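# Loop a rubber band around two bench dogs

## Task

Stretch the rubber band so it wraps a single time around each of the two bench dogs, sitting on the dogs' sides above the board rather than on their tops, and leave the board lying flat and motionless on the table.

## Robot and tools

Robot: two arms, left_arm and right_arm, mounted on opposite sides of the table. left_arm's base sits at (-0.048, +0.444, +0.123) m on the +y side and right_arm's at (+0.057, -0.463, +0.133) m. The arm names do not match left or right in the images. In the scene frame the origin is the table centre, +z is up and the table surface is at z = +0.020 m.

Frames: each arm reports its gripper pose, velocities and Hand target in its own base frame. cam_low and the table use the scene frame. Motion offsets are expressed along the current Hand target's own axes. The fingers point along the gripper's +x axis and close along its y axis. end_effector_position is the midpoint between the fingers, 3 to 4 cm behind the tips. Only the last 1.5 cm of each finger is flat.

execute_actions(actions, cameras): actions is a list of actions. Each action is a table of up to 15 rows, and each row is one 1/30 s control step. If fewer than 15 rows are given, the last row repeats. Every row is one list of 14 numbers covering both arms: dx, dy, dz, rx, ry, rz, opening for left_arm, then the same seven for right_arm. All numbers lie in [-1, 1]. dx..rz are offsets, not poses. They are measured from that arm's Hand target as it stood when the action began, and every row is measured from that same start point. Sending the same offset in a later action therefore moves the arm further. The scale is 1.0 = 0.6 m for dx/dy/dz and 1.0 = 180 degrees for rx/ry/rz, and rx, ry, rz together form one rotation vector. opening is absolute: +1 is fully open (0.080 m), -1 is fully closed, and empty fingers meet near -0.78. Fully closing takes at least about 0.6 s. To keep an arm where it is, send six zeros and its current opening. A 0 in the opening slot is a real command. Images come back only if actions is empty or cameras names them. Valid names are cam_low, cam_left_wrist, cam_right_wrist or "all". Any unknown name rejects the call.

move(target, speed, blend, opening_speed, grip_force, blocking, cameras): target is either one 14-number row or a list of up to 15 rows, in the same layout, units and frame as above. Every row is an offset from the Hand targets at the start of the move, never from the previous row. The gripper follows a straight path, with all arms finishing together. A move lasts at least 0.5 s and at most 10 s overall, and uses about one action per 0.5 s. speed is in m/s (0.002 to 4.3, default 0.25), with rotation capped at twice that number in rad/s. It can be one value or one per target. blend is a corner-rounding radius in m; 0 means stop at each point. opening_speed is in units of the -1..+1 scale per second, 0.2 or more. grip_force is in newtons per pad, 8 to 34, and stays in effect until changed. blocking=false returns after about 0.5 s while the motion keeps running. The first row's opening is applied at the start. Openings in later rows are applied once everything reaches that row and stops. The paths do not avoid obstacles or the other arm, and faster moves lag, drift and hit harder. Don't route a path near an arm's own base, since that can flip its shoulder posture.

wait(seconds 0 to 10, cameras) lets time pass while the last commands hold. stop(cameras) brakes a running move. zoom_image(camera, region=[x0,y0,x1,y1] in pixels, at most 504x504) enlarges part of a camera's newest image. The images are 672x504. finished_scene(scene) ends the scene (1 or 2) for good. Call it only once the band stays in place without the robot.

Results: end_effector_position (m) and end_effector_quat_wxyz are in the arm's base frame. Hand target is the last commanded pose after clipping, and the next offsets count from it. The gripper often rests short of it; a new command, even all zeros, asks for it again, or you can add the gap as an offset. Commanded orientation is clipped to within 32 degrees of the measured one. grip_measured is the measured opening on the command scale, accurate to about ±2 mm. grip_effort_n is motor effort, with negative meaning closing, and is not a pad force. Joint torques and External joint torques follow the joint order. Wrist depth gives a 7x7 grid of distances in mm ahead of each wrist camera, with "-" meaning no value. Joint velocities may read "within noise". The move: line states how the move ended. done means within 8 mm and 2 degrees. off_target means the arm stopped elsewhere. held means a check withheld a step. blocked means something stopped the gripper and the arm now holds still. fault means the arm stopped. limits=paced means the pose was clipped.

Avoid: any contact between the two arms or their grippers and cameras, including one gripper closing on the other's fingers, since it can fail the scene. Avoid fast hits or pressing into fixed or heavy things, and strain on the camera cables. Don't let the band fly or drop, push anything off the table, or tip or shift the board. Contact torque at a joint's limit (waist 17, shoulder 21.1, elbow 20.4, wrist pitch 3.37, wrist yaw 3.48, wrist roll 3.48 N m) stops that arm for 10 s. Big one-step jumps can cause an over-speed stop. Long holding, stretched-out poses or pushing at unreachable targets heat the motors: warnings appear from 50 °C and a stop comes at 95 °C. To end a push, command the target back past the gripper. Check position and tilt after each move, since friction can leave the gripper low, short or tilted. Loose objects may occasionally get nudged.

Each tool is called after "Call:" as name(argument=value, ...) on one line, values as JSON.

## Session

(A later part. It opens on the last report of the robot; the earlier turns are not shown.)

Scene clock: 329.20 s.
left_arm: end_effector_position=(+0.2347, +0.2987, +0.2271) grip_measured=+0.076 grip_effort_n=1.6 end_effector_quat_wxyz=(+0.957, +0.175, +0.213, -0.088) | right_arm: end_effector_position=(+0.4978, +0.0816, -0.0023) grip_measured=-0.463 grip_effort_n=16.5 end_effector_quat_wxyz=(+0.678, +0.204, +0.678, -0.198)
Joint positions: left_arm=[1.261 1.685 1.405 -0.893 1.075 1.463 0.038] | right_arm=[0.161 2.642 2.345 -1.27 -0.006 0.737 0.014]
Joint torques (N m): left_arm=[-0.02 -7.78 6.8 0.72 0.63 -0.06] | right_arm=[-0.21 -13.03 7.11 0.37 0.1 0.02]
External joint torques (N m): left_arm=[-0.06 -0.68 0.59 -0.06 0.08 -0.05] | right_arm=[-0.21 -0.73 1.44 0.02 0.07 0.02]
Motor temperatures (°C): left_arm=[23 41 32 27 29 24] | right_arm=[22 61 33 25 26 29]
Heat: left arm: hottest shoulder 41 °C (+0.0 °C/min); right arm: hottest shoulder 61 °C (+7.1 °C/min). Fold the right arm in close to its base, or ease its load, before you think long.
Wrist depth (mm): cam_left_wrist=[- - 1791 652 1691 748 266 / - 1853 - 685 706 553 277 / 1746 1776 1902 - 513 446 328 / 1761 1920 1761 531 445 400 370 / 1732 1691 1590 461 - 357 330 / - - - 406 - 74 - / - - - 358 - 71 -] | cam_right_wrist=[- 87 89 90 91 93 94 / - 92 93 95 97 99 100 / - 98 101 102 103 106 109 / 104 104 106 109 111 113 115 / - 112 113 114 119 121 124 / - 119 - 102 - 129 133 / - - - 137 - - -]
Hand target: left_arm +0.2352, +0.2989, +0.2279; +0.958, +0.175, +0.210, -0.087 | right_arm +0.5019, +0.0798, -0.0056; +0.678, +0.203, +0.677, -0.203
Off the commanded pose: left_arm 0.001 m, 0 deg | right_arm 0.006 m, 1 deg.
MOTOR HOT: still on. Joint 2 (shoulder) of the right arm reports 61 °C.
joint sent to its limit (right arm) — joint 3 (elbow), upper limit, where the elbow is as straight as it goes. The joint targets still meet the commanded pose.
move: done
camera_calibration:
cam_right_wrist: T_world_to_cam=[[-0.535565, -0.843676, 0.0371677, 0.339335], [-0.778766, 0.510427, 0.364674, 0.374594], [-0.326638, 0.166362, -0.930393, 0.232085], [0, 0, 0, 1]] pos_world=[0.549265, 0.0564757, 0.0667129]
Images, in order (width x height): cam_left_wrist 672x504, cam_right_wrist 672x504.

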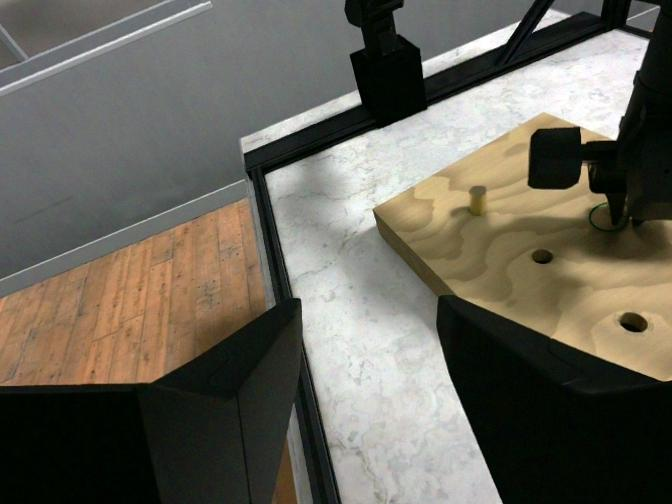

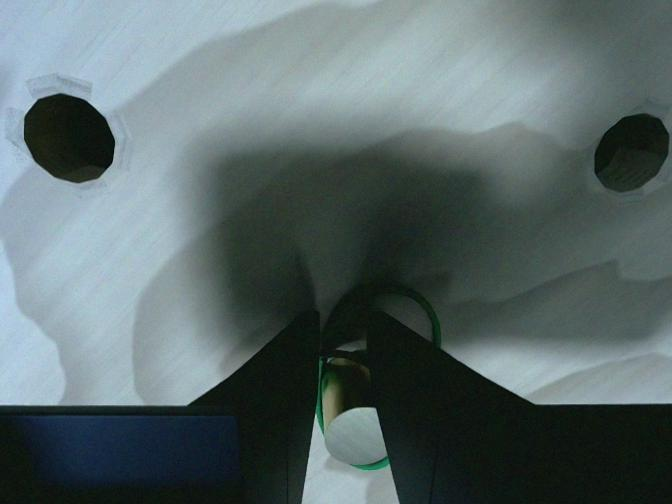

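Call:
move(target=[0,0,0,0,0,0,0.076,0.022,0,0.006,0,0,0,-0.46], speed=0.05, cameras=["cam_right_wrist"])

Call:
zoom_image(camera="cam_right_wrist", region=[250, 210, 450, 370])

Scene clock: 332.33 s.
left_arm: end_effector_position=(+0.2347, +0.2987, +0.2271) grip_measured=+0.076 grip_effort_n=1.6 end_effector_quat_wxyz=(+0.957, +0.175, +0.213, -0.088) | right_arm: end_effector_position=(+0.5018, +0.0798, -0.0071) grip_measured=-0.463 grip_effort_n=16.5 end_effector_quat_wxyz=(+0.681, +0.206, +0.674, -0.198)
Joint positions: left_arm=[1.261 1.685 1.405 -0.893 1.075 1.463 0.038] | right_arm=[0.156 2.654 2.35 -1.252 -0.006 0.735 0.014]
Joint torques (N m): left_arm=[-0.03 -7.76 6.7 0.73 0.62 -0.01] | right_arm=[-0.33 -11.42 6.69 0.91 0.06 -0.11]
External joint torques (N m): left_arm=[-0.03 -0.66 0.45 -0.07 0.07 0] | right_arm=[-0.52 0.91 1.02 0.53 0.04 -0.11]
Motor temperatures (°C): left_arm=[23 41 32 27 29 24] | right_arm=[22 62 33 25 26 29]
Heat: left arm: hottest shoulder 41 °C (+0.0 °C/min); right arm: hottest shoulder 62 °C (+7.1 °C/min). Fold the right arm in close to its base, or ease its load, before you think long.
Wrist depth (mm): cam_left_wrist=[1430 1393 - 618 - - 268 / 1678 1920 1991 748 - 533 282 / - 1665 2394 - 494 450 323 / 1652 1937 1678 541 441 403 368 / 1776 1665 1578 - - 359 330 / - - - - - 74 - / - - - - - 71 -] | cam_right_wrist=[- 85 86 88 88 90 91 / - 90 91 93 94 95 97 / - 96 98 98 99 101 107 / - 101 104 105 107 109 111 / 108 109 110 111 112 116 120 / - 115 - 109 - 123 127 / - - - 104 - - -]
Hand target: left_arm +0.2352, +0.2989, +0.2279; +0.958, +0.175, +0.210, -0.087 | right_arm +0.5049, +0.0779, -0.0188; +0.678, +0.203, +0.677, -0.203
Off the commanded pose: left_arm 0.001 m, 0 deg | right_arm 0.012 m, 1 deg.
MOTOR HOT: still on. Joint 2 (shoulder) of the right arm reports 62 °C.
joint sent to its limit (right arm) — joint 3 (elbow), upper limit, where the elbow is as straight as it goes. The joint targets still meet the commanded pose.
move: off_target (right_arm)
camera_calibration:
cam_right_wrist: T_world_to_cam=[[-0.538458, -0.842108, 0.0302689, 0.341432], [-0.780942, 0.512196, 0.357471, 0.381197], [-0.316533, 0.168845, -0.933434, 0.223931], [0, 0, 0, 1]] pos_world=[0.552421, 0.0544656, 0.0624238]
Images, in order (width x height): cam_right_wrist 672x504.

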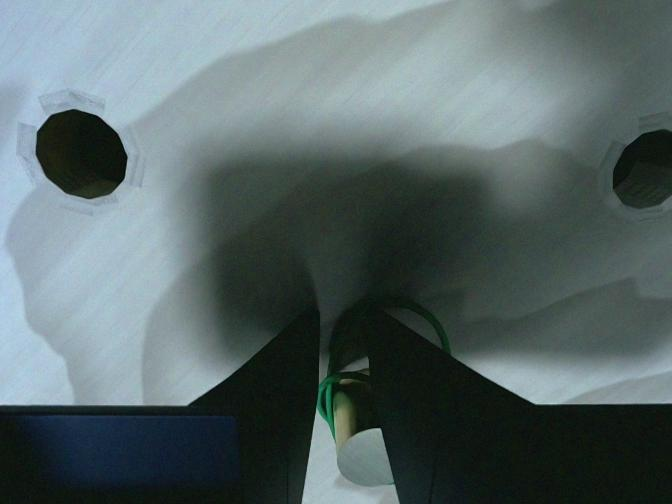

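Scaled by 2.520 from the camera's 672x504 image, which has a finer 960x720 frame.

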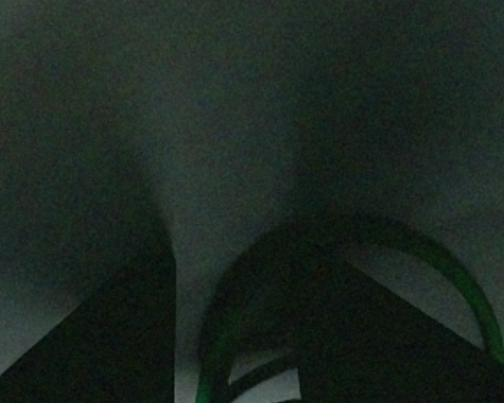

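Call:
move(target=[[0,0,0,0,0,0,0.076,0.002,0,0,0,0,0,-0.46],[0,0,0,0,0,0,0.076,0.002,0,0,0,0,0,-1],[0,0,0,0,0,0,0.076,-0.12,0.02,0,0,0,0,-1]], speed=0.05, opening_speed=0.7, cameras=["cam_right_wrist","cam_left_wrist"])

Call:
zoom_image(camera="cam_right_wrist", region=[250, 210, 450, 370])

Call:
zoom_image(camera="cam_left_wrist", region=[532, 110, 672, 215])

Scene clock: 340.03 s.
left_arm: end_effector_position=(+0.2347, +0.2987, +0.2271) grip_measured=+0.076 grip_effort_n=2.6 end_effector_quat_wxyz=(+0.957, +0.175, +0.213, -0.088) | right_arm: end_effector_position=(+0.5080, +0.0878, +0.0420) grip_measured=-0.756 grip_effort_n=-83.5 end_effector_quat_wxyz=(+0.710, +0.219, +0.644, -0.182)
Joint positions: left_arm=[1.261 1.685 1.405 -0.893 1.075 1.463 0.038] | right_arm=[0.169 2.556 2.354 -1.261 -0.006 0.745 0.001]
Joint torques (N m): left_arm=[-0.01 -7.75 6.81 0.74 0.61 -0.06] | right_arm=[0.16 -16.86 6.26 0.14 0.11 0.17]
External joint torques (N m): left_arm=[-0.07 -0.78 0.66 -0.04 0.08 -0.04] | right_arm=[0.06 -4.72 0.43 -0.38 0.09 0.18]
Motor temperatures (°C): left_arm=[23 41 32 27 29 24] | right_arm=[22 63 34 25 26 29]
Heat: left arm: hottest shoulder 41 °C (+0.0 °C/min); right arm: hottest shoulder 63 °C (+8.1 °C/min). Fold the right arm in close to its base, or ease its load, before you think long.
Wrist depth (mm): cam_left_wrist=[- 1299 1469 670 640 769 701 / 1511 - - 745 687 507 299 / 1555 - 1902 - 504 463 414 / 1837 1902 1746 - 442 404 371 / 1732 1602 1602 430 383 358 331 / - - - 415 - 74 - / - - - 358 342 71 -] | cam_right_wrist=[135 134 134 134 134 134 134 / 140 140 140 141 141 141 141 / 147 148 149 148 149 148 151 / 155 155 156 156 156 156 156 / 164 164 164 161 163 165 165 / 231 172 - 74 75 173 174 / - - - - - - -]
Hand target: left_arm +0.2352, +0.2989, +0.2279; +0.958, +0.175, +0.210, -0.087 | right_arm +0.5115, +0.0878, +0.0533; +0.678, +0.203, +0.677, -0.203
Off the commanded pose: left_arm 0.001 m, 0 deg | right_arm 0.012 m, 6 deg.
MOTOR HOT: still on. Joint 2 (shoulder) of the right arm reports 63 °C.
joint sent to its limit (right arm) — joint 3 (elbow), upper limit, where the elbow is as straight as it goes. The joint targets are off in orientation, not in position.
move: off_target (right_arm); target 2's new opening was sent with right_arm's hand 0.013 m and 1 deg from that target
camera_calibration:
cam_right_wrist: T_world_to_cam=[[-0.53485, -0.844334, -0.0321865, 0.35096], [-0.812874, 0.503778, 0.292307, 0.384075], [-0.23059, 0.182504, -0.955783, 0.226487], [0, 0, 0, 1]] pos_world=[0.552141, 0.0615042, 0.1155]
Images, in order (width x height): cam_left_wrist 672x504, cam_right_wrist 672x504.

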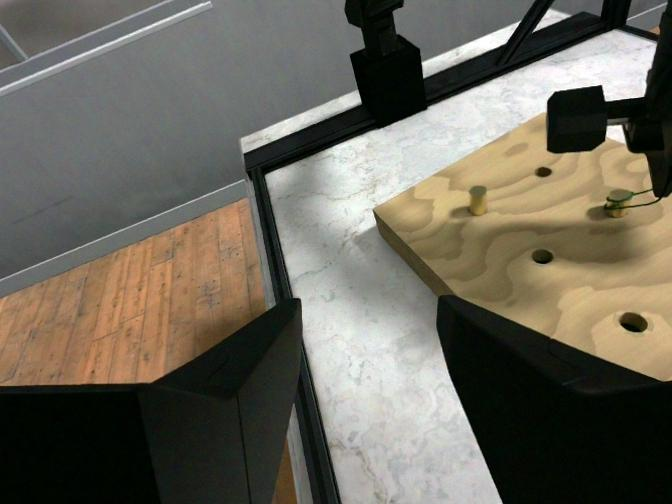

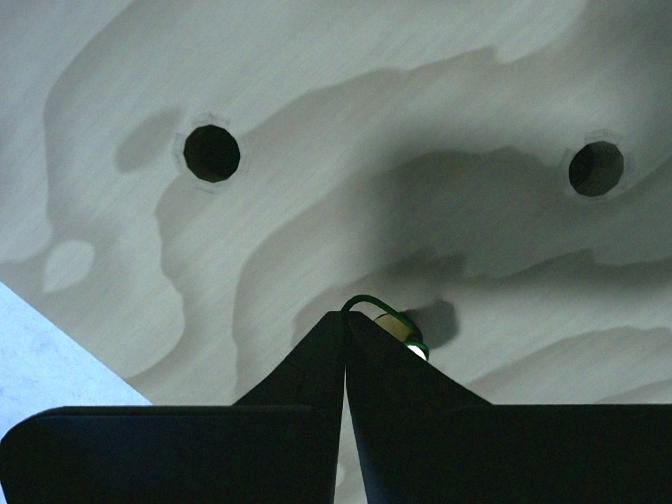

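Scaled by 2.520 from the camera's 672x504 image, which has a finer 960x720 frame.

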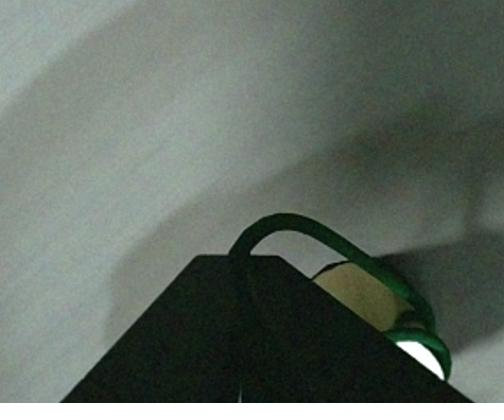

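Scaled by 3.600 from the camera's 672x504 image, which has a finer 960x720 frame.

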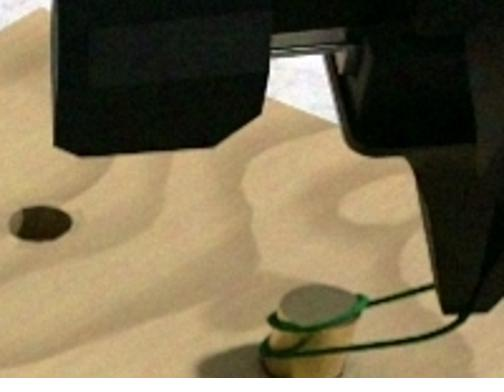

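Call:
move(target=[0,0,0,0,0,0,0.076,-0.1,-0.04,-0.03,0,0,0,-1], speed=0.06, cameras=["cam_right_wrist","cam_left_wrist","cam_low"])

Call:
zoom_image(camera="cam_right_wrist", region=[250, 210, 450, 370])

Call:
zoom_image(camera="cam_left_wrist", region=[532, 110, 672, 215])

Scene clock: 345.50 s.
left_arm: end_effector_position=(+0.2347, +0.2987, +0.2271) grip_measured=+0.076 grip_effort_n=2.1 end_effector_quat_wxyz=(+0.957, +0.175, +0.213, -0.088) | right_arm: end_effector_position=(+0.4811, +0.0798, +0.1041) grip_measured=-0.756 grip_effort_n=-83.5 end_effector_quat_wxyz=(+0.706, +0.219, +0.647, -0.186)
Joint positions: left_arm=[1.261 1.685 1.405 -0.893 1.075 1.463 0.038] | right_arm=[0.162 2.421 2.354 -1.408 -0.006 0.745 0.001]
Joint torques (N m): left_arm=[0.04 -7.71 6.77 0.71 0.66 -0.07] | right_arm=[-0.21 -15.79 6.32 -0.01 0.1 -0.06]
External joint torques (N m): left_arm=[0.08 -0.58 0.54 -0.08 0.11 -0.05] | right_arm=[-0.21 -4.13 0.45 -0.53 0.07 -0.05]
Motor temperatures (°C): left_arm=[23 41 32 27 29 24] | right_arm=[22 68 34 25 26 29]
Heat: left arm: hottest shoulder 41 °C (+0.0 °C/min); right arm: hottest shoulder 68 °C (+12.1 °C/min). Heating fast: the right arm's shoulder motor: a push or a pull is the cause, and it goes on while you think. Ease it with your next call, before anything else.
Wrist depth (mm): cam_left_wrist=[- - 1522 1500 - 282 265 / - - - 742 732 505 538 / - 1806 - 616 501 464 420 / 1937 1991 1776 - 441 402 371 / 1791 1639 1555 439 - 355 333 / - - - - - 74 - / - - - 356 - 71 -] | cam_right_wrist=[190 191 191 192 193 193 192 / 200 202 201 201 202 202 203 / 210 211 212 212 213 214 214 / 275 222 224 219 224 225 222 / 291 292 234 231 237 239 240 / - 306 - 74 75 251 251 / - - - - - - -]
Hand target: left_arm +0.2352, +0.2989, +0.2279; +0.958, +0.175, +0.210, -0.087 | right_arm +0.4832, +0.0778, +0.1132; +0.678, +0.203, +0.677, -0.203
Off the commanded pose: left_arm 0.001 m, 0 deg | right_arm 0.010 m, 5 deg.
MOTOR HOT: still on. Joint 2 (shoulder) of the right arm reports 68 °C.
joint sent to its limit (right arm) — joint 3 (elbow), upper limit, where the elbow is as straight as it goes. The joint targets are off in orientation, not in position.
move: off_target (right_arm)
camera_calibration:
cam_right_wrist: T_world_to_cam=[[-0.540967, -0.840694, -0.0242477, 0.333651], [-0.805922, 0.509917, 0.300791, 0.343454], [-0.240509, 0.18226, -0.953382, 0.285626], [0, 0, 0, 1]] pos_world=[0.525986, 0.0533072, 0.177093]

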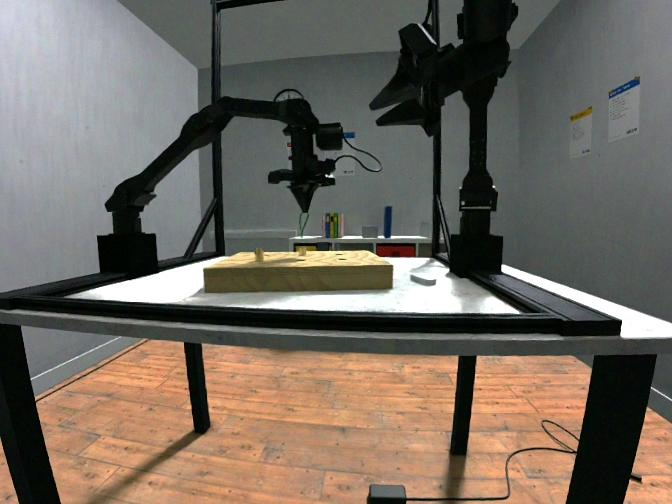

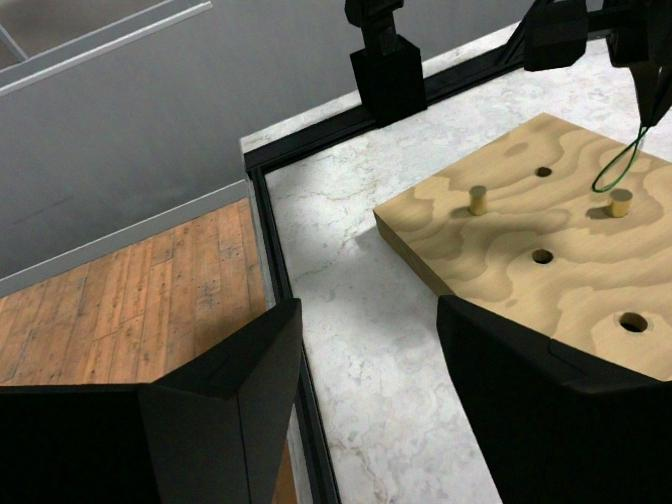

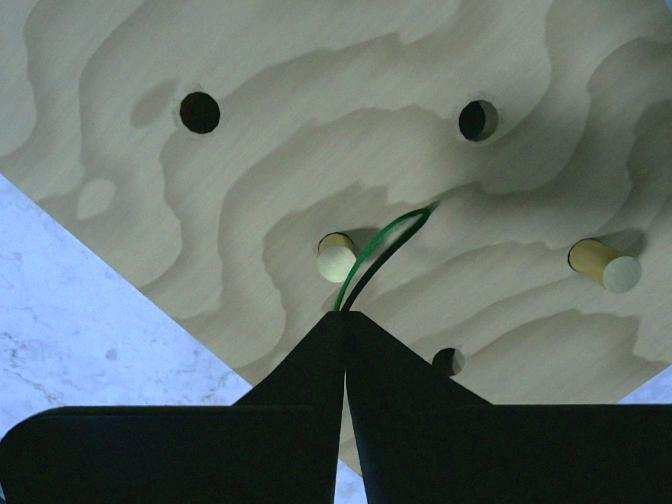

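Scaled by 2.520 from the camera's 672x504 image, which has a finer 960x720 frame.

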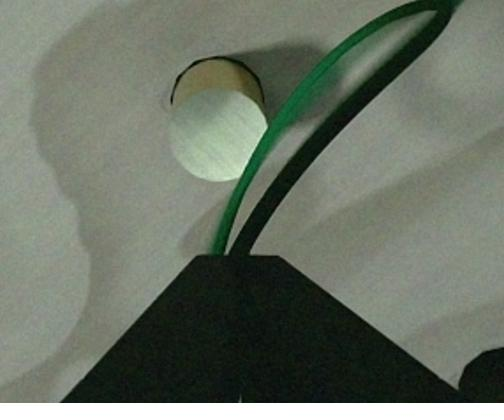

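Scaled by 3.600 from the camera's 672x504 image, which has a finer 960x720 frame.

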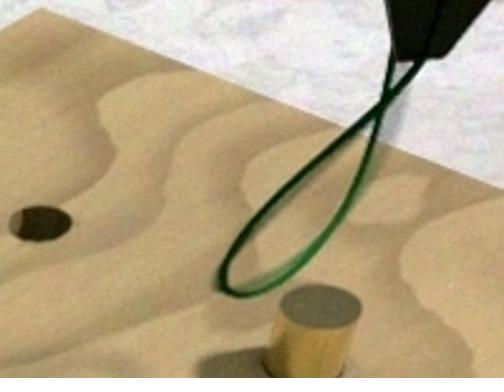

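Call:
move(target=[0,0,0,0,0,0,0.076,-0.02,0.057,-0.071,0,0,0,-1], speed=0.1, cameras=["cam_right_wrist","cam_left_wrist","cam_low"])

Call:
zoom_image(camera="cam_left_wrist", region=[532, 80, 672, 220])

Call:
zoom_image(camera="cam_low", region=[260, 190, 360, 270])

Scene clock: 356.33 s.
left_arm: end_effector_position=(+0.2347, +0.2987, +0.2271) grip_measured=+0.076 grip_effort_n=2.1 end_effector_quat_wxyz=(+0.957, +0.175, +0.213, -0.088) | right_arm: end_effector_position=(+0.4645, +0.1306, +0.1151) grip_measured=-0.756 grip_effort_n=-83.5 end_effector_quat_wxyz=(+0.706, +0.219, +0.649, -0.180)
Joint positions: left_arm=[1.261 1.685 1.405 -0.893 1.075 1.463 0.038] | right_arm=[0.273 2.396 2.354 -1.431 -0.003 0.846 0.001]
Joint torques (N m): left_arm=[-0.01 -7.69 6.78 0.71 0.64 -0.03] | right_arm=[-0.06 -15.79 6.28 0.02 0 0.17]
External joint torques (N m): left_arm=[-0.01 -0.63 0.59 -0.06 0.09 -0.02] | right_arm=[-0.13 -4.5 0.53 -0.5 -0.03 0.18]
Motor temperatures (°C): left_arm=[23 42 33 27 29 24] | right_arm=[22 71 35 24 26 29]
Heat: left arm: hottest shoulder 42 °C (+1.0 °C/min); right arm: hottest shoulder 71 °C (+15.2 °C/min). Fold the right arm in close to its base, or ease its load, before you think long.
Wrist depth (mm): cam_left_wrist=[1490 - 1555 1567 676 - - / - 1590 1718 708 681 640 - / 1602 - 1791 - 498 465 425 / 1886 1869 1691 - 443 401 371 / 1837 1626 1544 445 - 358 332 / - - - 415 - 74 - / - - - 340 349 71 -] | cam_right_wrist=[201 201 204 202 202 205 203 / 259 212 211 212 212 213 213 / 272 273 223 224 221 224 223 / 287 287 238 236 237 237 237 / 304 304 302 244 250 250 252 / 319 319 - 74 75 264 321 / - - - - - - -]
Hand target: left_arm +0.2352, +0.2989, +0.2279; +0.958, +0.175, +0.210, -0.087 | right_arm +0.4665, +0.1297, +0.1252; +0.678, +0.203, +0.677, -0.203
Off the commanded pose: left_arm 0.001 m, 0 deg | right_arm 0.010 m, 6 deg.
MOTOR HOT: still on. Joint 2 (shoulder) of the right arm reports 71 °C.
joint sent to its limit (right arm) — joint 3 (elbow), upper limit, where the elbow is as straight as it goes. The joint targets are off in orientation, not in position.
move: off_target (right_arm)
camera_calibration:
cam_right_wrist: T_world_to_cam=[[-0.532912, -0.845641, -0.0299212, 0.365213], [-0.81071, 0.500131, 0.304332, 0.303864], [-0.242391, 0.18644, -0.952096, 0.283098], [0, 0, 0, 1]] pos_world=[0.509593, 0.104086, 0.187988]

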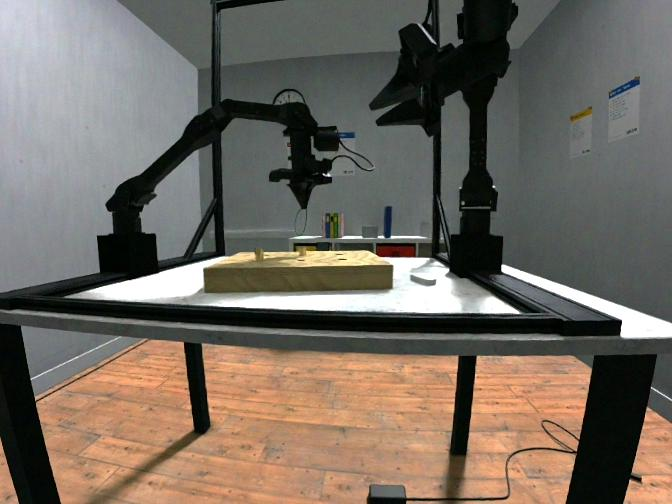

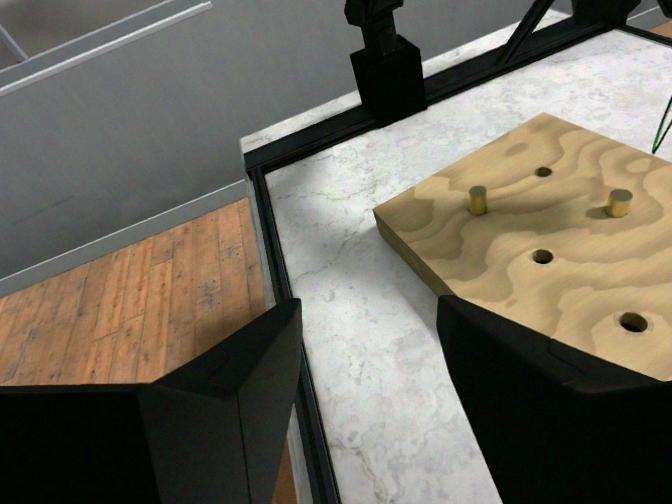

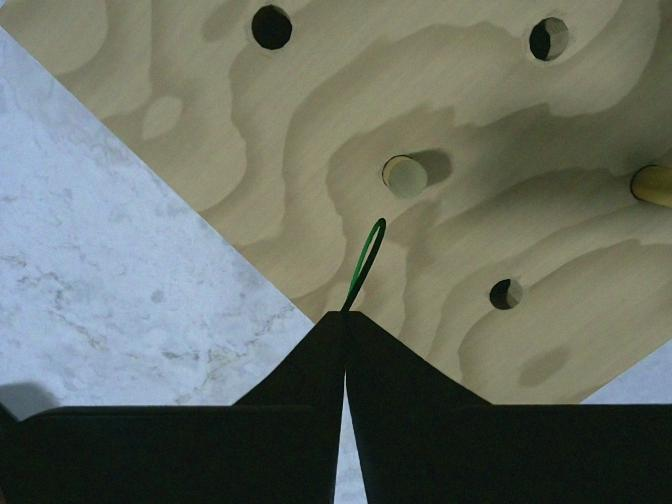

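Scaled by 3.600 from the camera's 672x504 image, which has a finer 960x720 frame.

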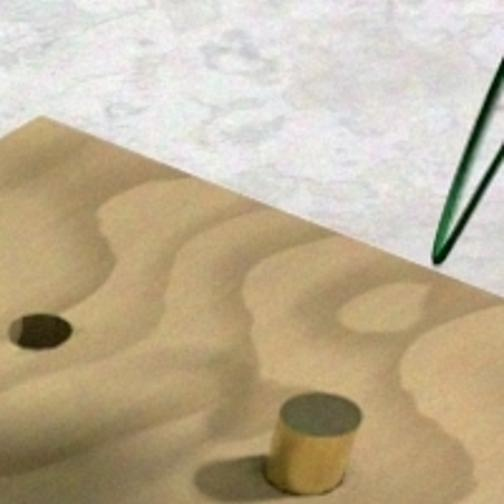

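Scaled by 5.040 from the camera's 672x504 image, which has a finer 960x720 frame.

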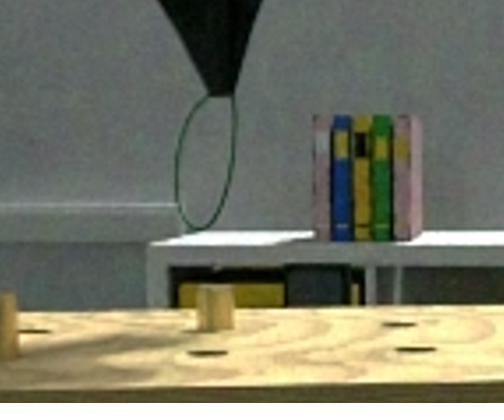

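Call:
move(target=[[0,0,0,0,0,0,0.076,0.075,-0.028,0,0,0,0,-1],[0,0,0,0,0,0,0.076,0.075,-0.028,0.033,0,0,0,-1]], speed=0.1, cameras=["cam_right_wrist","cam_left_wrist","cam_low"])

Call:
zoom_image(camera="cam_left_wrist", region=[532, 100, 672, 240])

Call:
zoom_image(camera="cam_low", region=[260, 190, 360, 270])

Scene clock: 363.57 s.
left_arm: end_effector_position=(+0.2347, +0.2987, +0.2271) grip_measured=+0.076 grip_effort_n=2.1 end_effector_quat_wxyz=(+0.957, +0.175, +0.213, -0.088) | right_arm: end_effector_position=(+0.4690, +0.1033, +0.0831) grip_measured=-0.756 grip_effort_n=-83.5 end_effector_quat_wxyz=(+0.683, +0.210, +0.670, -0.201)
Joint positions: left_arm=[1.261 1.685 1.405 -0.893 1.075 1.463 0.038] | right_arm=[0.216 2.46 2.345 -1.433 -0.003 0.806 0.001]
Joint torques (N m): left_arm=[0.02 -7.69 6.79 0.74 0.65 -0.03] | right_arm=[0.24 -12.26 7.31 0.45 0 -0.05]
External joint torques (N m): left_arm=[0.02 -0.57 0.57 -0.04 0.1 -0.02] | right_arm=[0.36 -0.66 1.62 0.07 -0.04 -0.05]
Motor temperatures (°C): left_arm=[23 42 33 27 29 24] | right_arm=[22 71 35 24 26 29]
Heat: left arm: hottest shoulder 42 °C (+1.0 °C/min); right arm: hottest shoulder 71 °C (+15.1 °C/min). Fold the right arm in close to its base, or ease its load, before you think long.
Wrist depth (mm): cam_left_wrist=[- - - 621 1533 315 289 / - - 1578 756 - 520 324 / - - 2089 - 503 464 428 / 2010 1920 1776 - 441 399 371 / 1776 1652 1555 - - 358 329 / - - - - - 74 - / - - - 363 - 71 -] | cam_right_wrist=[164 166 168 170 172 175 177 / 173 174 177 179 182 184 187 / 183 185 187 188 193 197 196 / 247 197 200 202 206 211 213 / 262 266 211 211 220 224 230 / 276 281 - 74 75 239 305 / - - - - - - -]
Hand target: left_arm +0.2352, +0.2989, +0.2279; +0.958, +0.175, +0.210, -0.087 | right_arm +0.4738, +0.1047, +0.0801; +0.678, +0.203, +0.677, -0.203
Off the commanded pose: left_arm 0.001 m, 0 deg | right_arm 0.006 m, 1 deg.
MOTOR HOT: still on. Joint 2 (shoulder) of the right arm reports 71 °C.
joint sent to its limit (right arm) — joint 3 (elbow), upper limit, where the elbow is as straight as it goes. The joint targets still meet the commanded pose.
move: done
camera_calibration:
cam_right_wrist: T_world_to_cam=[[-0.547652, -0.836302, 0.026013, 0.344906], [-0.778302, 0.52059, 0.351046, 0.309725], [-0.307122, 0.172005, -0.935997, 0.289245], [0, 0, 0, 1]] pos_world=[0.518782, 0.0774546, 0.153033]

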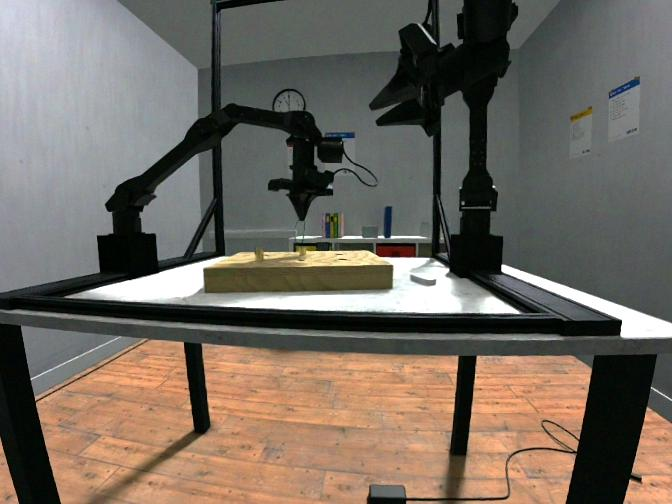

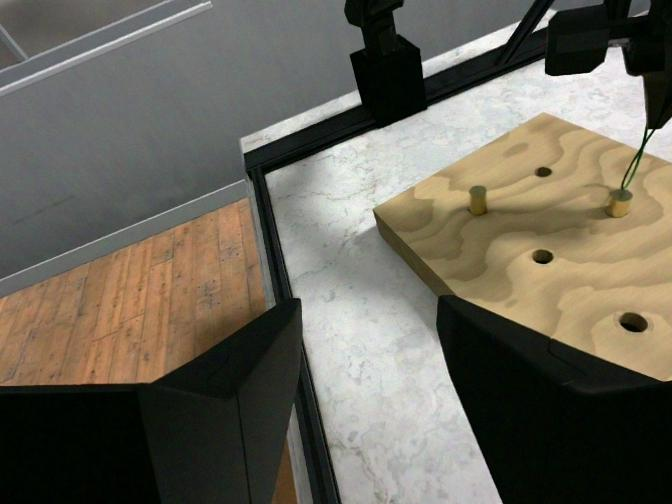

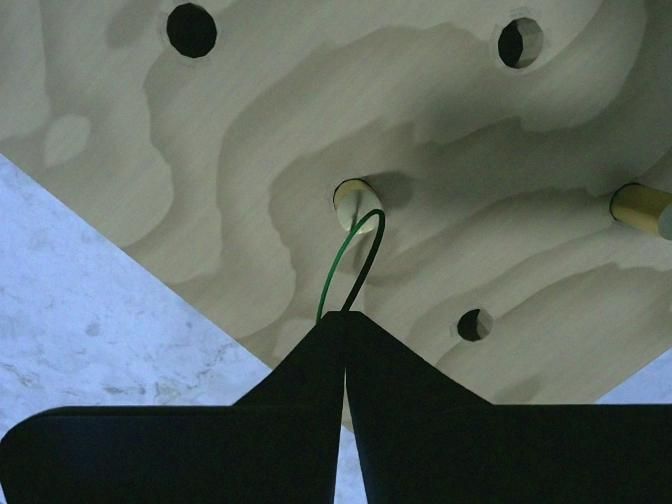

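Scaled by 3.600 from the camera's 672x504 image, which has a finer 960x720 frame.

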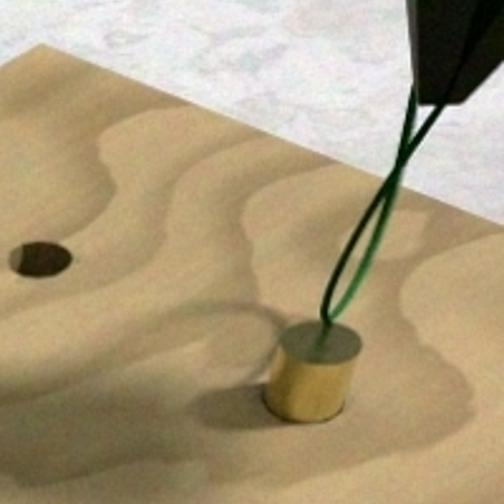

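Scaled by 5.040 from the camera's 672x504 image, which has a finer 960x720 frame.

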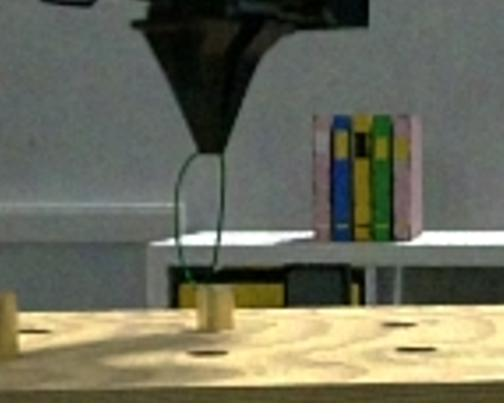

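Call:
move(target=[[0,0,0,0,0,0,0.076,0.0,0.007,-0.025,0,0,0,-1],[0,0,0,0,0,0,0.076,0.04,0.007,-0.025,0,0,0,-1]], speed=0.1, cameras=["cam_right_wrist","cam_left_wrist","cam_low"])

Call:
zoom_image(camera="cam_left_wrist", region=[532, 100, 672, 240])

Call:
zoom_image(camera="cam_low", region=[260, 190, 360, 270])

Scene clock: 368.87 s.
left_arm: end_effector_position=(+0.2347, +0.2987, +0.2271) grip_measured=+0.076 grip_effort_n=2.1 end_effector_quat_wxyz=(+0.957, +0.175, +0.213, -0.088) | right_arm: end_effector_position=(+0.4643, +0.1178, +0.0611) grip_measured=-0.756 grip_effort_n=-83.5 end_effector_quat_wxyz=(+0.680, +0.203, +0.676, -0.198)
Joint positions: left_arm=[1.261 1.685 1.405 -0.893 1.075 1.463 0.038] | right_arm=[0.248 2.46 2.258 -1.359 -0.003 0.821 0.001]
Joint torques (N m): left_arm=[-0.11 -7.8 6.75 0.71 0.62 -0.01] | right_arm=[-0.24 -13.58 4.21 0.41 0 0.2]
External joint torques (N m): left_arm=[-0.12 -0.69 0.52 -0.07 0.08 0] | right_arm=[-0.25 -1.97 -1.48 0.07 -0.03 0.2]
Motor temperatures (°C): left_arm=[23 42 33 27 29 24] | right_arm=[22 70 34 24 26 29]
Heat: left arm: hottest shoulder 42 °C (+1.0 °C/min); right arm: hottest shoulder 70 °C (+14.0 °C/min). Fold the right arm in close to its base, or ease its load, before you think long.
Wrist depth (mm): cam_left_wrist=[- - 1590 1459 1652 708 307 / - - 1544 692 685 544 352 / - - 2110 - 498 468 423 / 2010 1776 1761 - 446 400 371 / 1837 1665 1511 500 - 356 331 / - - - 420 380 74 - / - - - - - 71 -] | cam_right_wrist=[143 145 147 149 151 154 157 / 151 152 156 158 160 163 166 / 160 162 165 165 169 174 177 / 221 174 176 178 183 187 190 / 238 242 187 187 194 201 204 / 252 253 - 74 75 212 218 / - - - - - - -]
Hand target: left_arm +0.2352, +0.2989, +0.2279; +0.958, +0.175, +0.210, -0.087 | right_arm +0.4636, +0.1165, +0.0561; +0.678, +0.203, +0.677, -0.203
Off the commanded pose: left_arm 0.001 m, 0 deg | right_arm 0.005 m, 1 deg.
MOTOR HOT: still on. Joint 2 (shoulder) of the right arm reports 70 °C.
move: done
camera_calibration:
cam_right_wrist: T_world_to_cam=[[-0.533546, -0.845012, 0.0358102, 0.348917], [-0.781891, 0.508948, 0.360026, 0.308743], [-0.322452, 0.164091, -0.932255, 0.272533], [0, 0, 0, 1]] pos_world=[0.515446, 0.092985, 0.130419]

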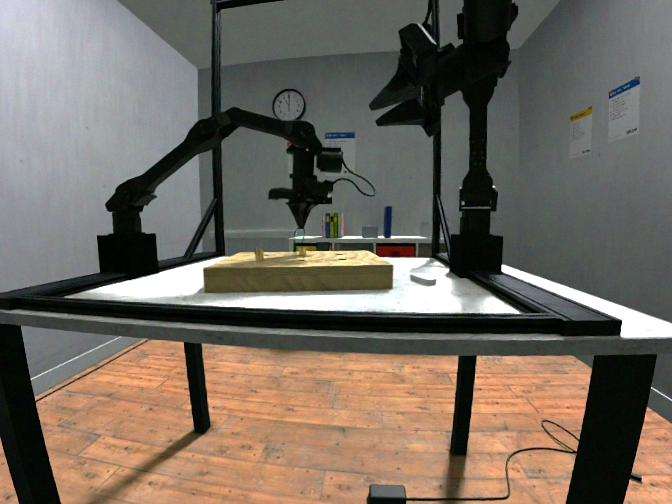

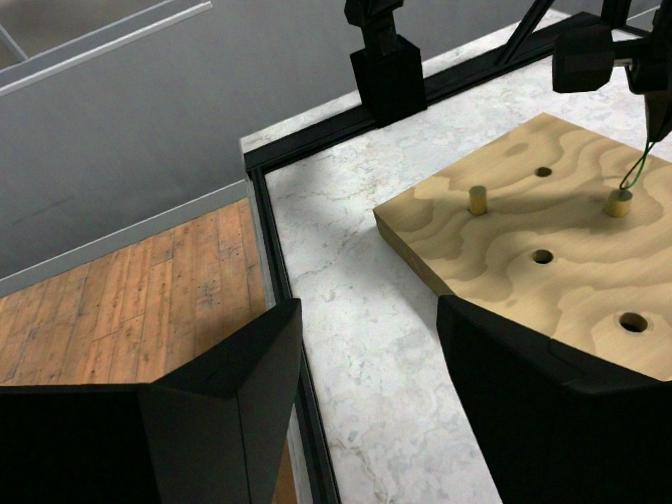

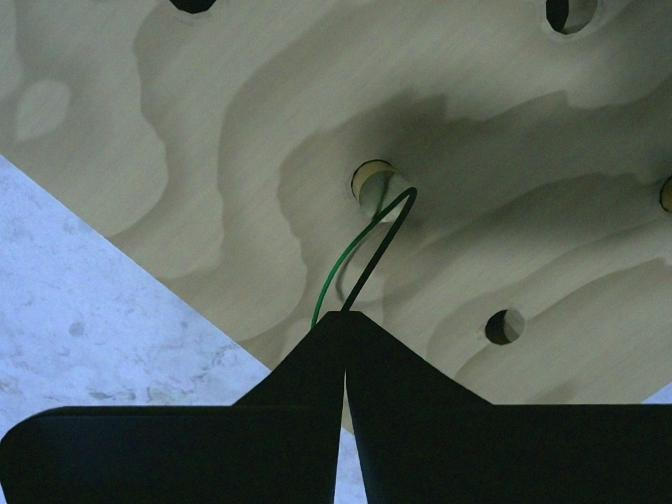

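Scaled by 3.600 from the camera's 672x504 image, which has a finer 960x720 frame.

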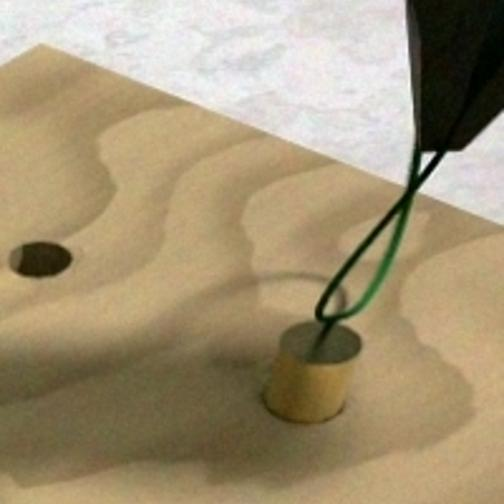

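Scaled by 5.040 from the camera's 672x504 image, which has a finer 960x720 frame.

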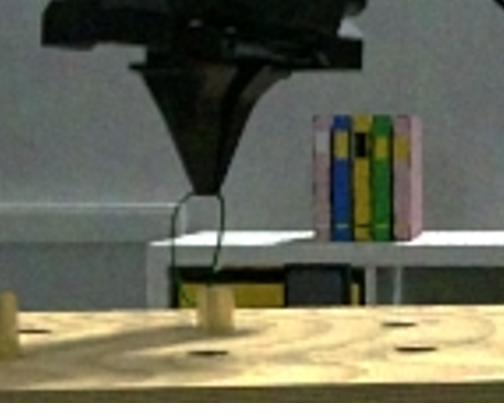

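Call:
move(target=[[0,0,0,0,0,0,0.076,-0.01,0.01,-0.033,0,0,0,-1],[0,0,0,0,0,0,0.076,0.02,0.01,-0.033,0,0,0,-1]], speed=0.1, cameras=["cam_right_wrist","cam_left_wrist","cam_low"])

Call:
zoom_image(camera="cam_left_wrist", region=[532, 100, 672, 240])

Call:
zoom_image(camera="cam_low", region=[260, 190, 360, 270])

Call:
zoom_image(camera="cam_right_wrist", region=[280, 120, 480, 320])

Scene clock: 377.27 s.
left_arm: end_effector_position=(+0.2347, +0.2987, +0.2271) grip_measured=+0.076 grip_effort_n=2.1 end_effector_quat_wxyz=(+0.957, +0.175, +0.213, -0.088) | right_arm: end_effector_position=(+0.4506, +0.1338, +0.0422) grip_measured=-0.756 grip_effort_n=-83.5 end_effector_quat_wxyz=(+0.676, +0.200, +0.681, -0.200)
Joint positions: left_arm=[1.261 1.685 1.405 -0.893 1.075 1.463 0.038] | right_arm=[0.288 2.428 2.125 -1.273 -0.003 0.861 0.001]
Joint torques (N m): left_arm=[0.01 -7.7 6.69 0.72 0.65 -0.04] | right_arm=[-0.21 -15.19 4.06 0.42 0.01 0.19]
External joint torques (N m): left_arm=[0.06 -0.53 0.44 -0.07 0.09 -0.03] | right_arm=[-0.12 -3.72 -1.64 0.09 -0.03 0.19]
Motor temperatures (°C): left_arm=[23 42 33 27 29 24] | right_arm=[22 71 33 24 26 29]
Heat: left arm: hottest shoulder 42 °C (+1.0 °C/min); right arm: hottest shoulder 71 °C (+14.2 °C/min). Fold the right arm in close to its base, or ease its load, before you think long.
Wrist depth (mm): cam_left_wrist=[- - - 1639 823 730 337 / 1555 - 1665 1853 745 535 334 / - - 1776 - 507 469 424 / 1886 1955 1718 524 450 401 373 / 1746 1639 1602 473 - 358 331 / - - - - - 74 - / - - - - - 71 -] | cam_right_wrist=[126 127 129 132 134 137 140 / 133 135 137 139 140 145 148 / 141 143 147 149 151 155 158 / 203 157 156 159 163 167 171 / 216 221 168 167 174 181 184 / 228 232 - 74 75 192 198 / - - - - - - -]
Hand target: left_arm +0.2352, +0.2989, +0.2279; +0.958, +0.175, +0.210, -0.087 | right_arm +0.4503, +0.1323, +0.0441; +0.677, +0.203, +0.677, -0.203
Off the commanded pose: left_arm 0.001 m, 0 deg | right_arm 0.002 m, 1 deg.
MOTOR HOT: still on. Joint 2 (shoulder) of the right arm reports 71 °C.
move: done
camera_calibration:
cam_right_wrist: T_world_to_cam=[[-0.532792, -0.844955, 0.0467337, 0.354977], [-0.776737, 0.510202, 0.369288, 0.293877], [-0.335875, 0.160454, -0.928139, 0.254293], [0, 0, 0, 1]] pos_world=[0.502805, 0.109201, 0.110904]

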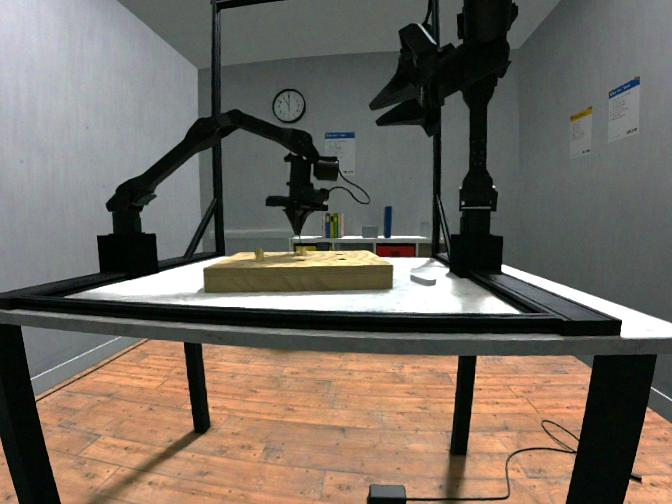

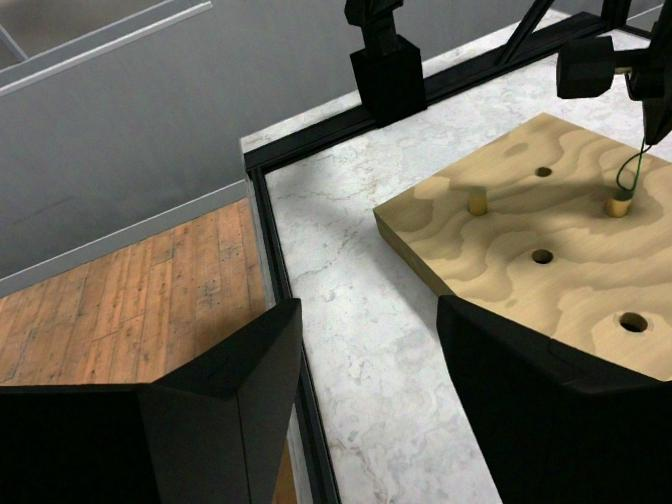

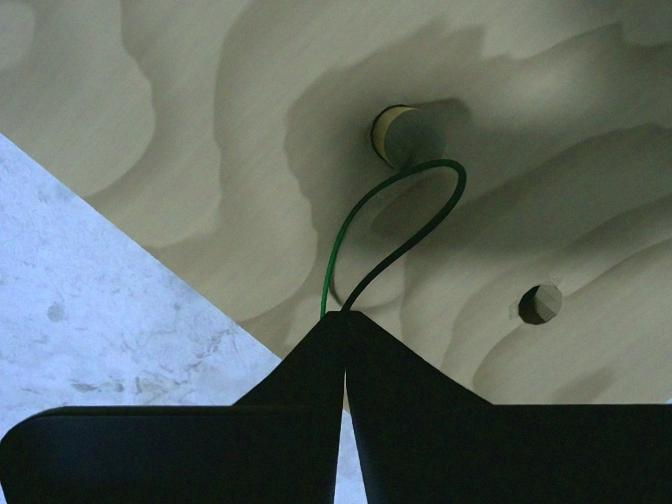

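Scaled by 3.600 from the camera's 672x504 image, which has a finer 960x720 frame.

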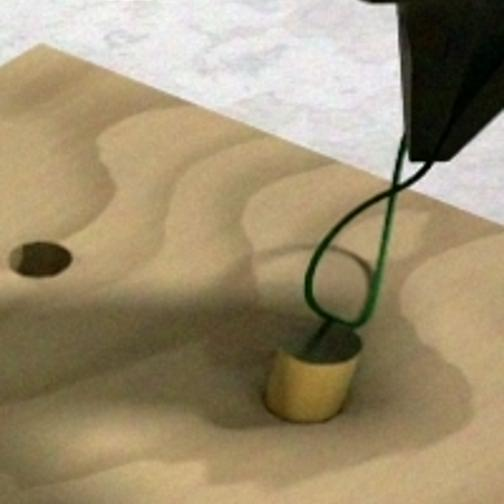

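Scaled by 5.040 from the camera's 672x504 image, which has a finer 960x720 frame.

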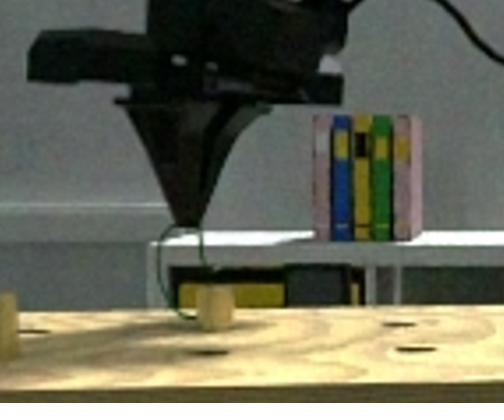

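Scaled by 2.520 from the camera's 672x504 image, which has a finer 960x720 frame.

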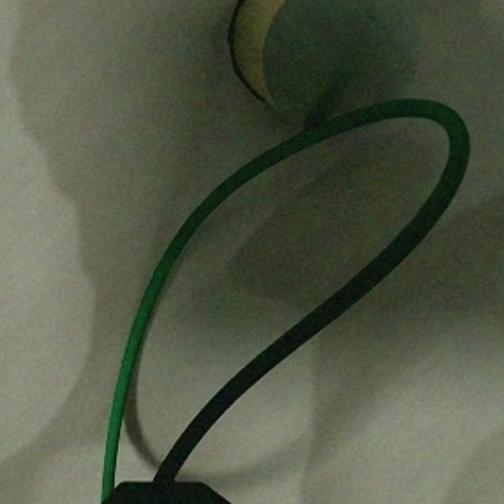

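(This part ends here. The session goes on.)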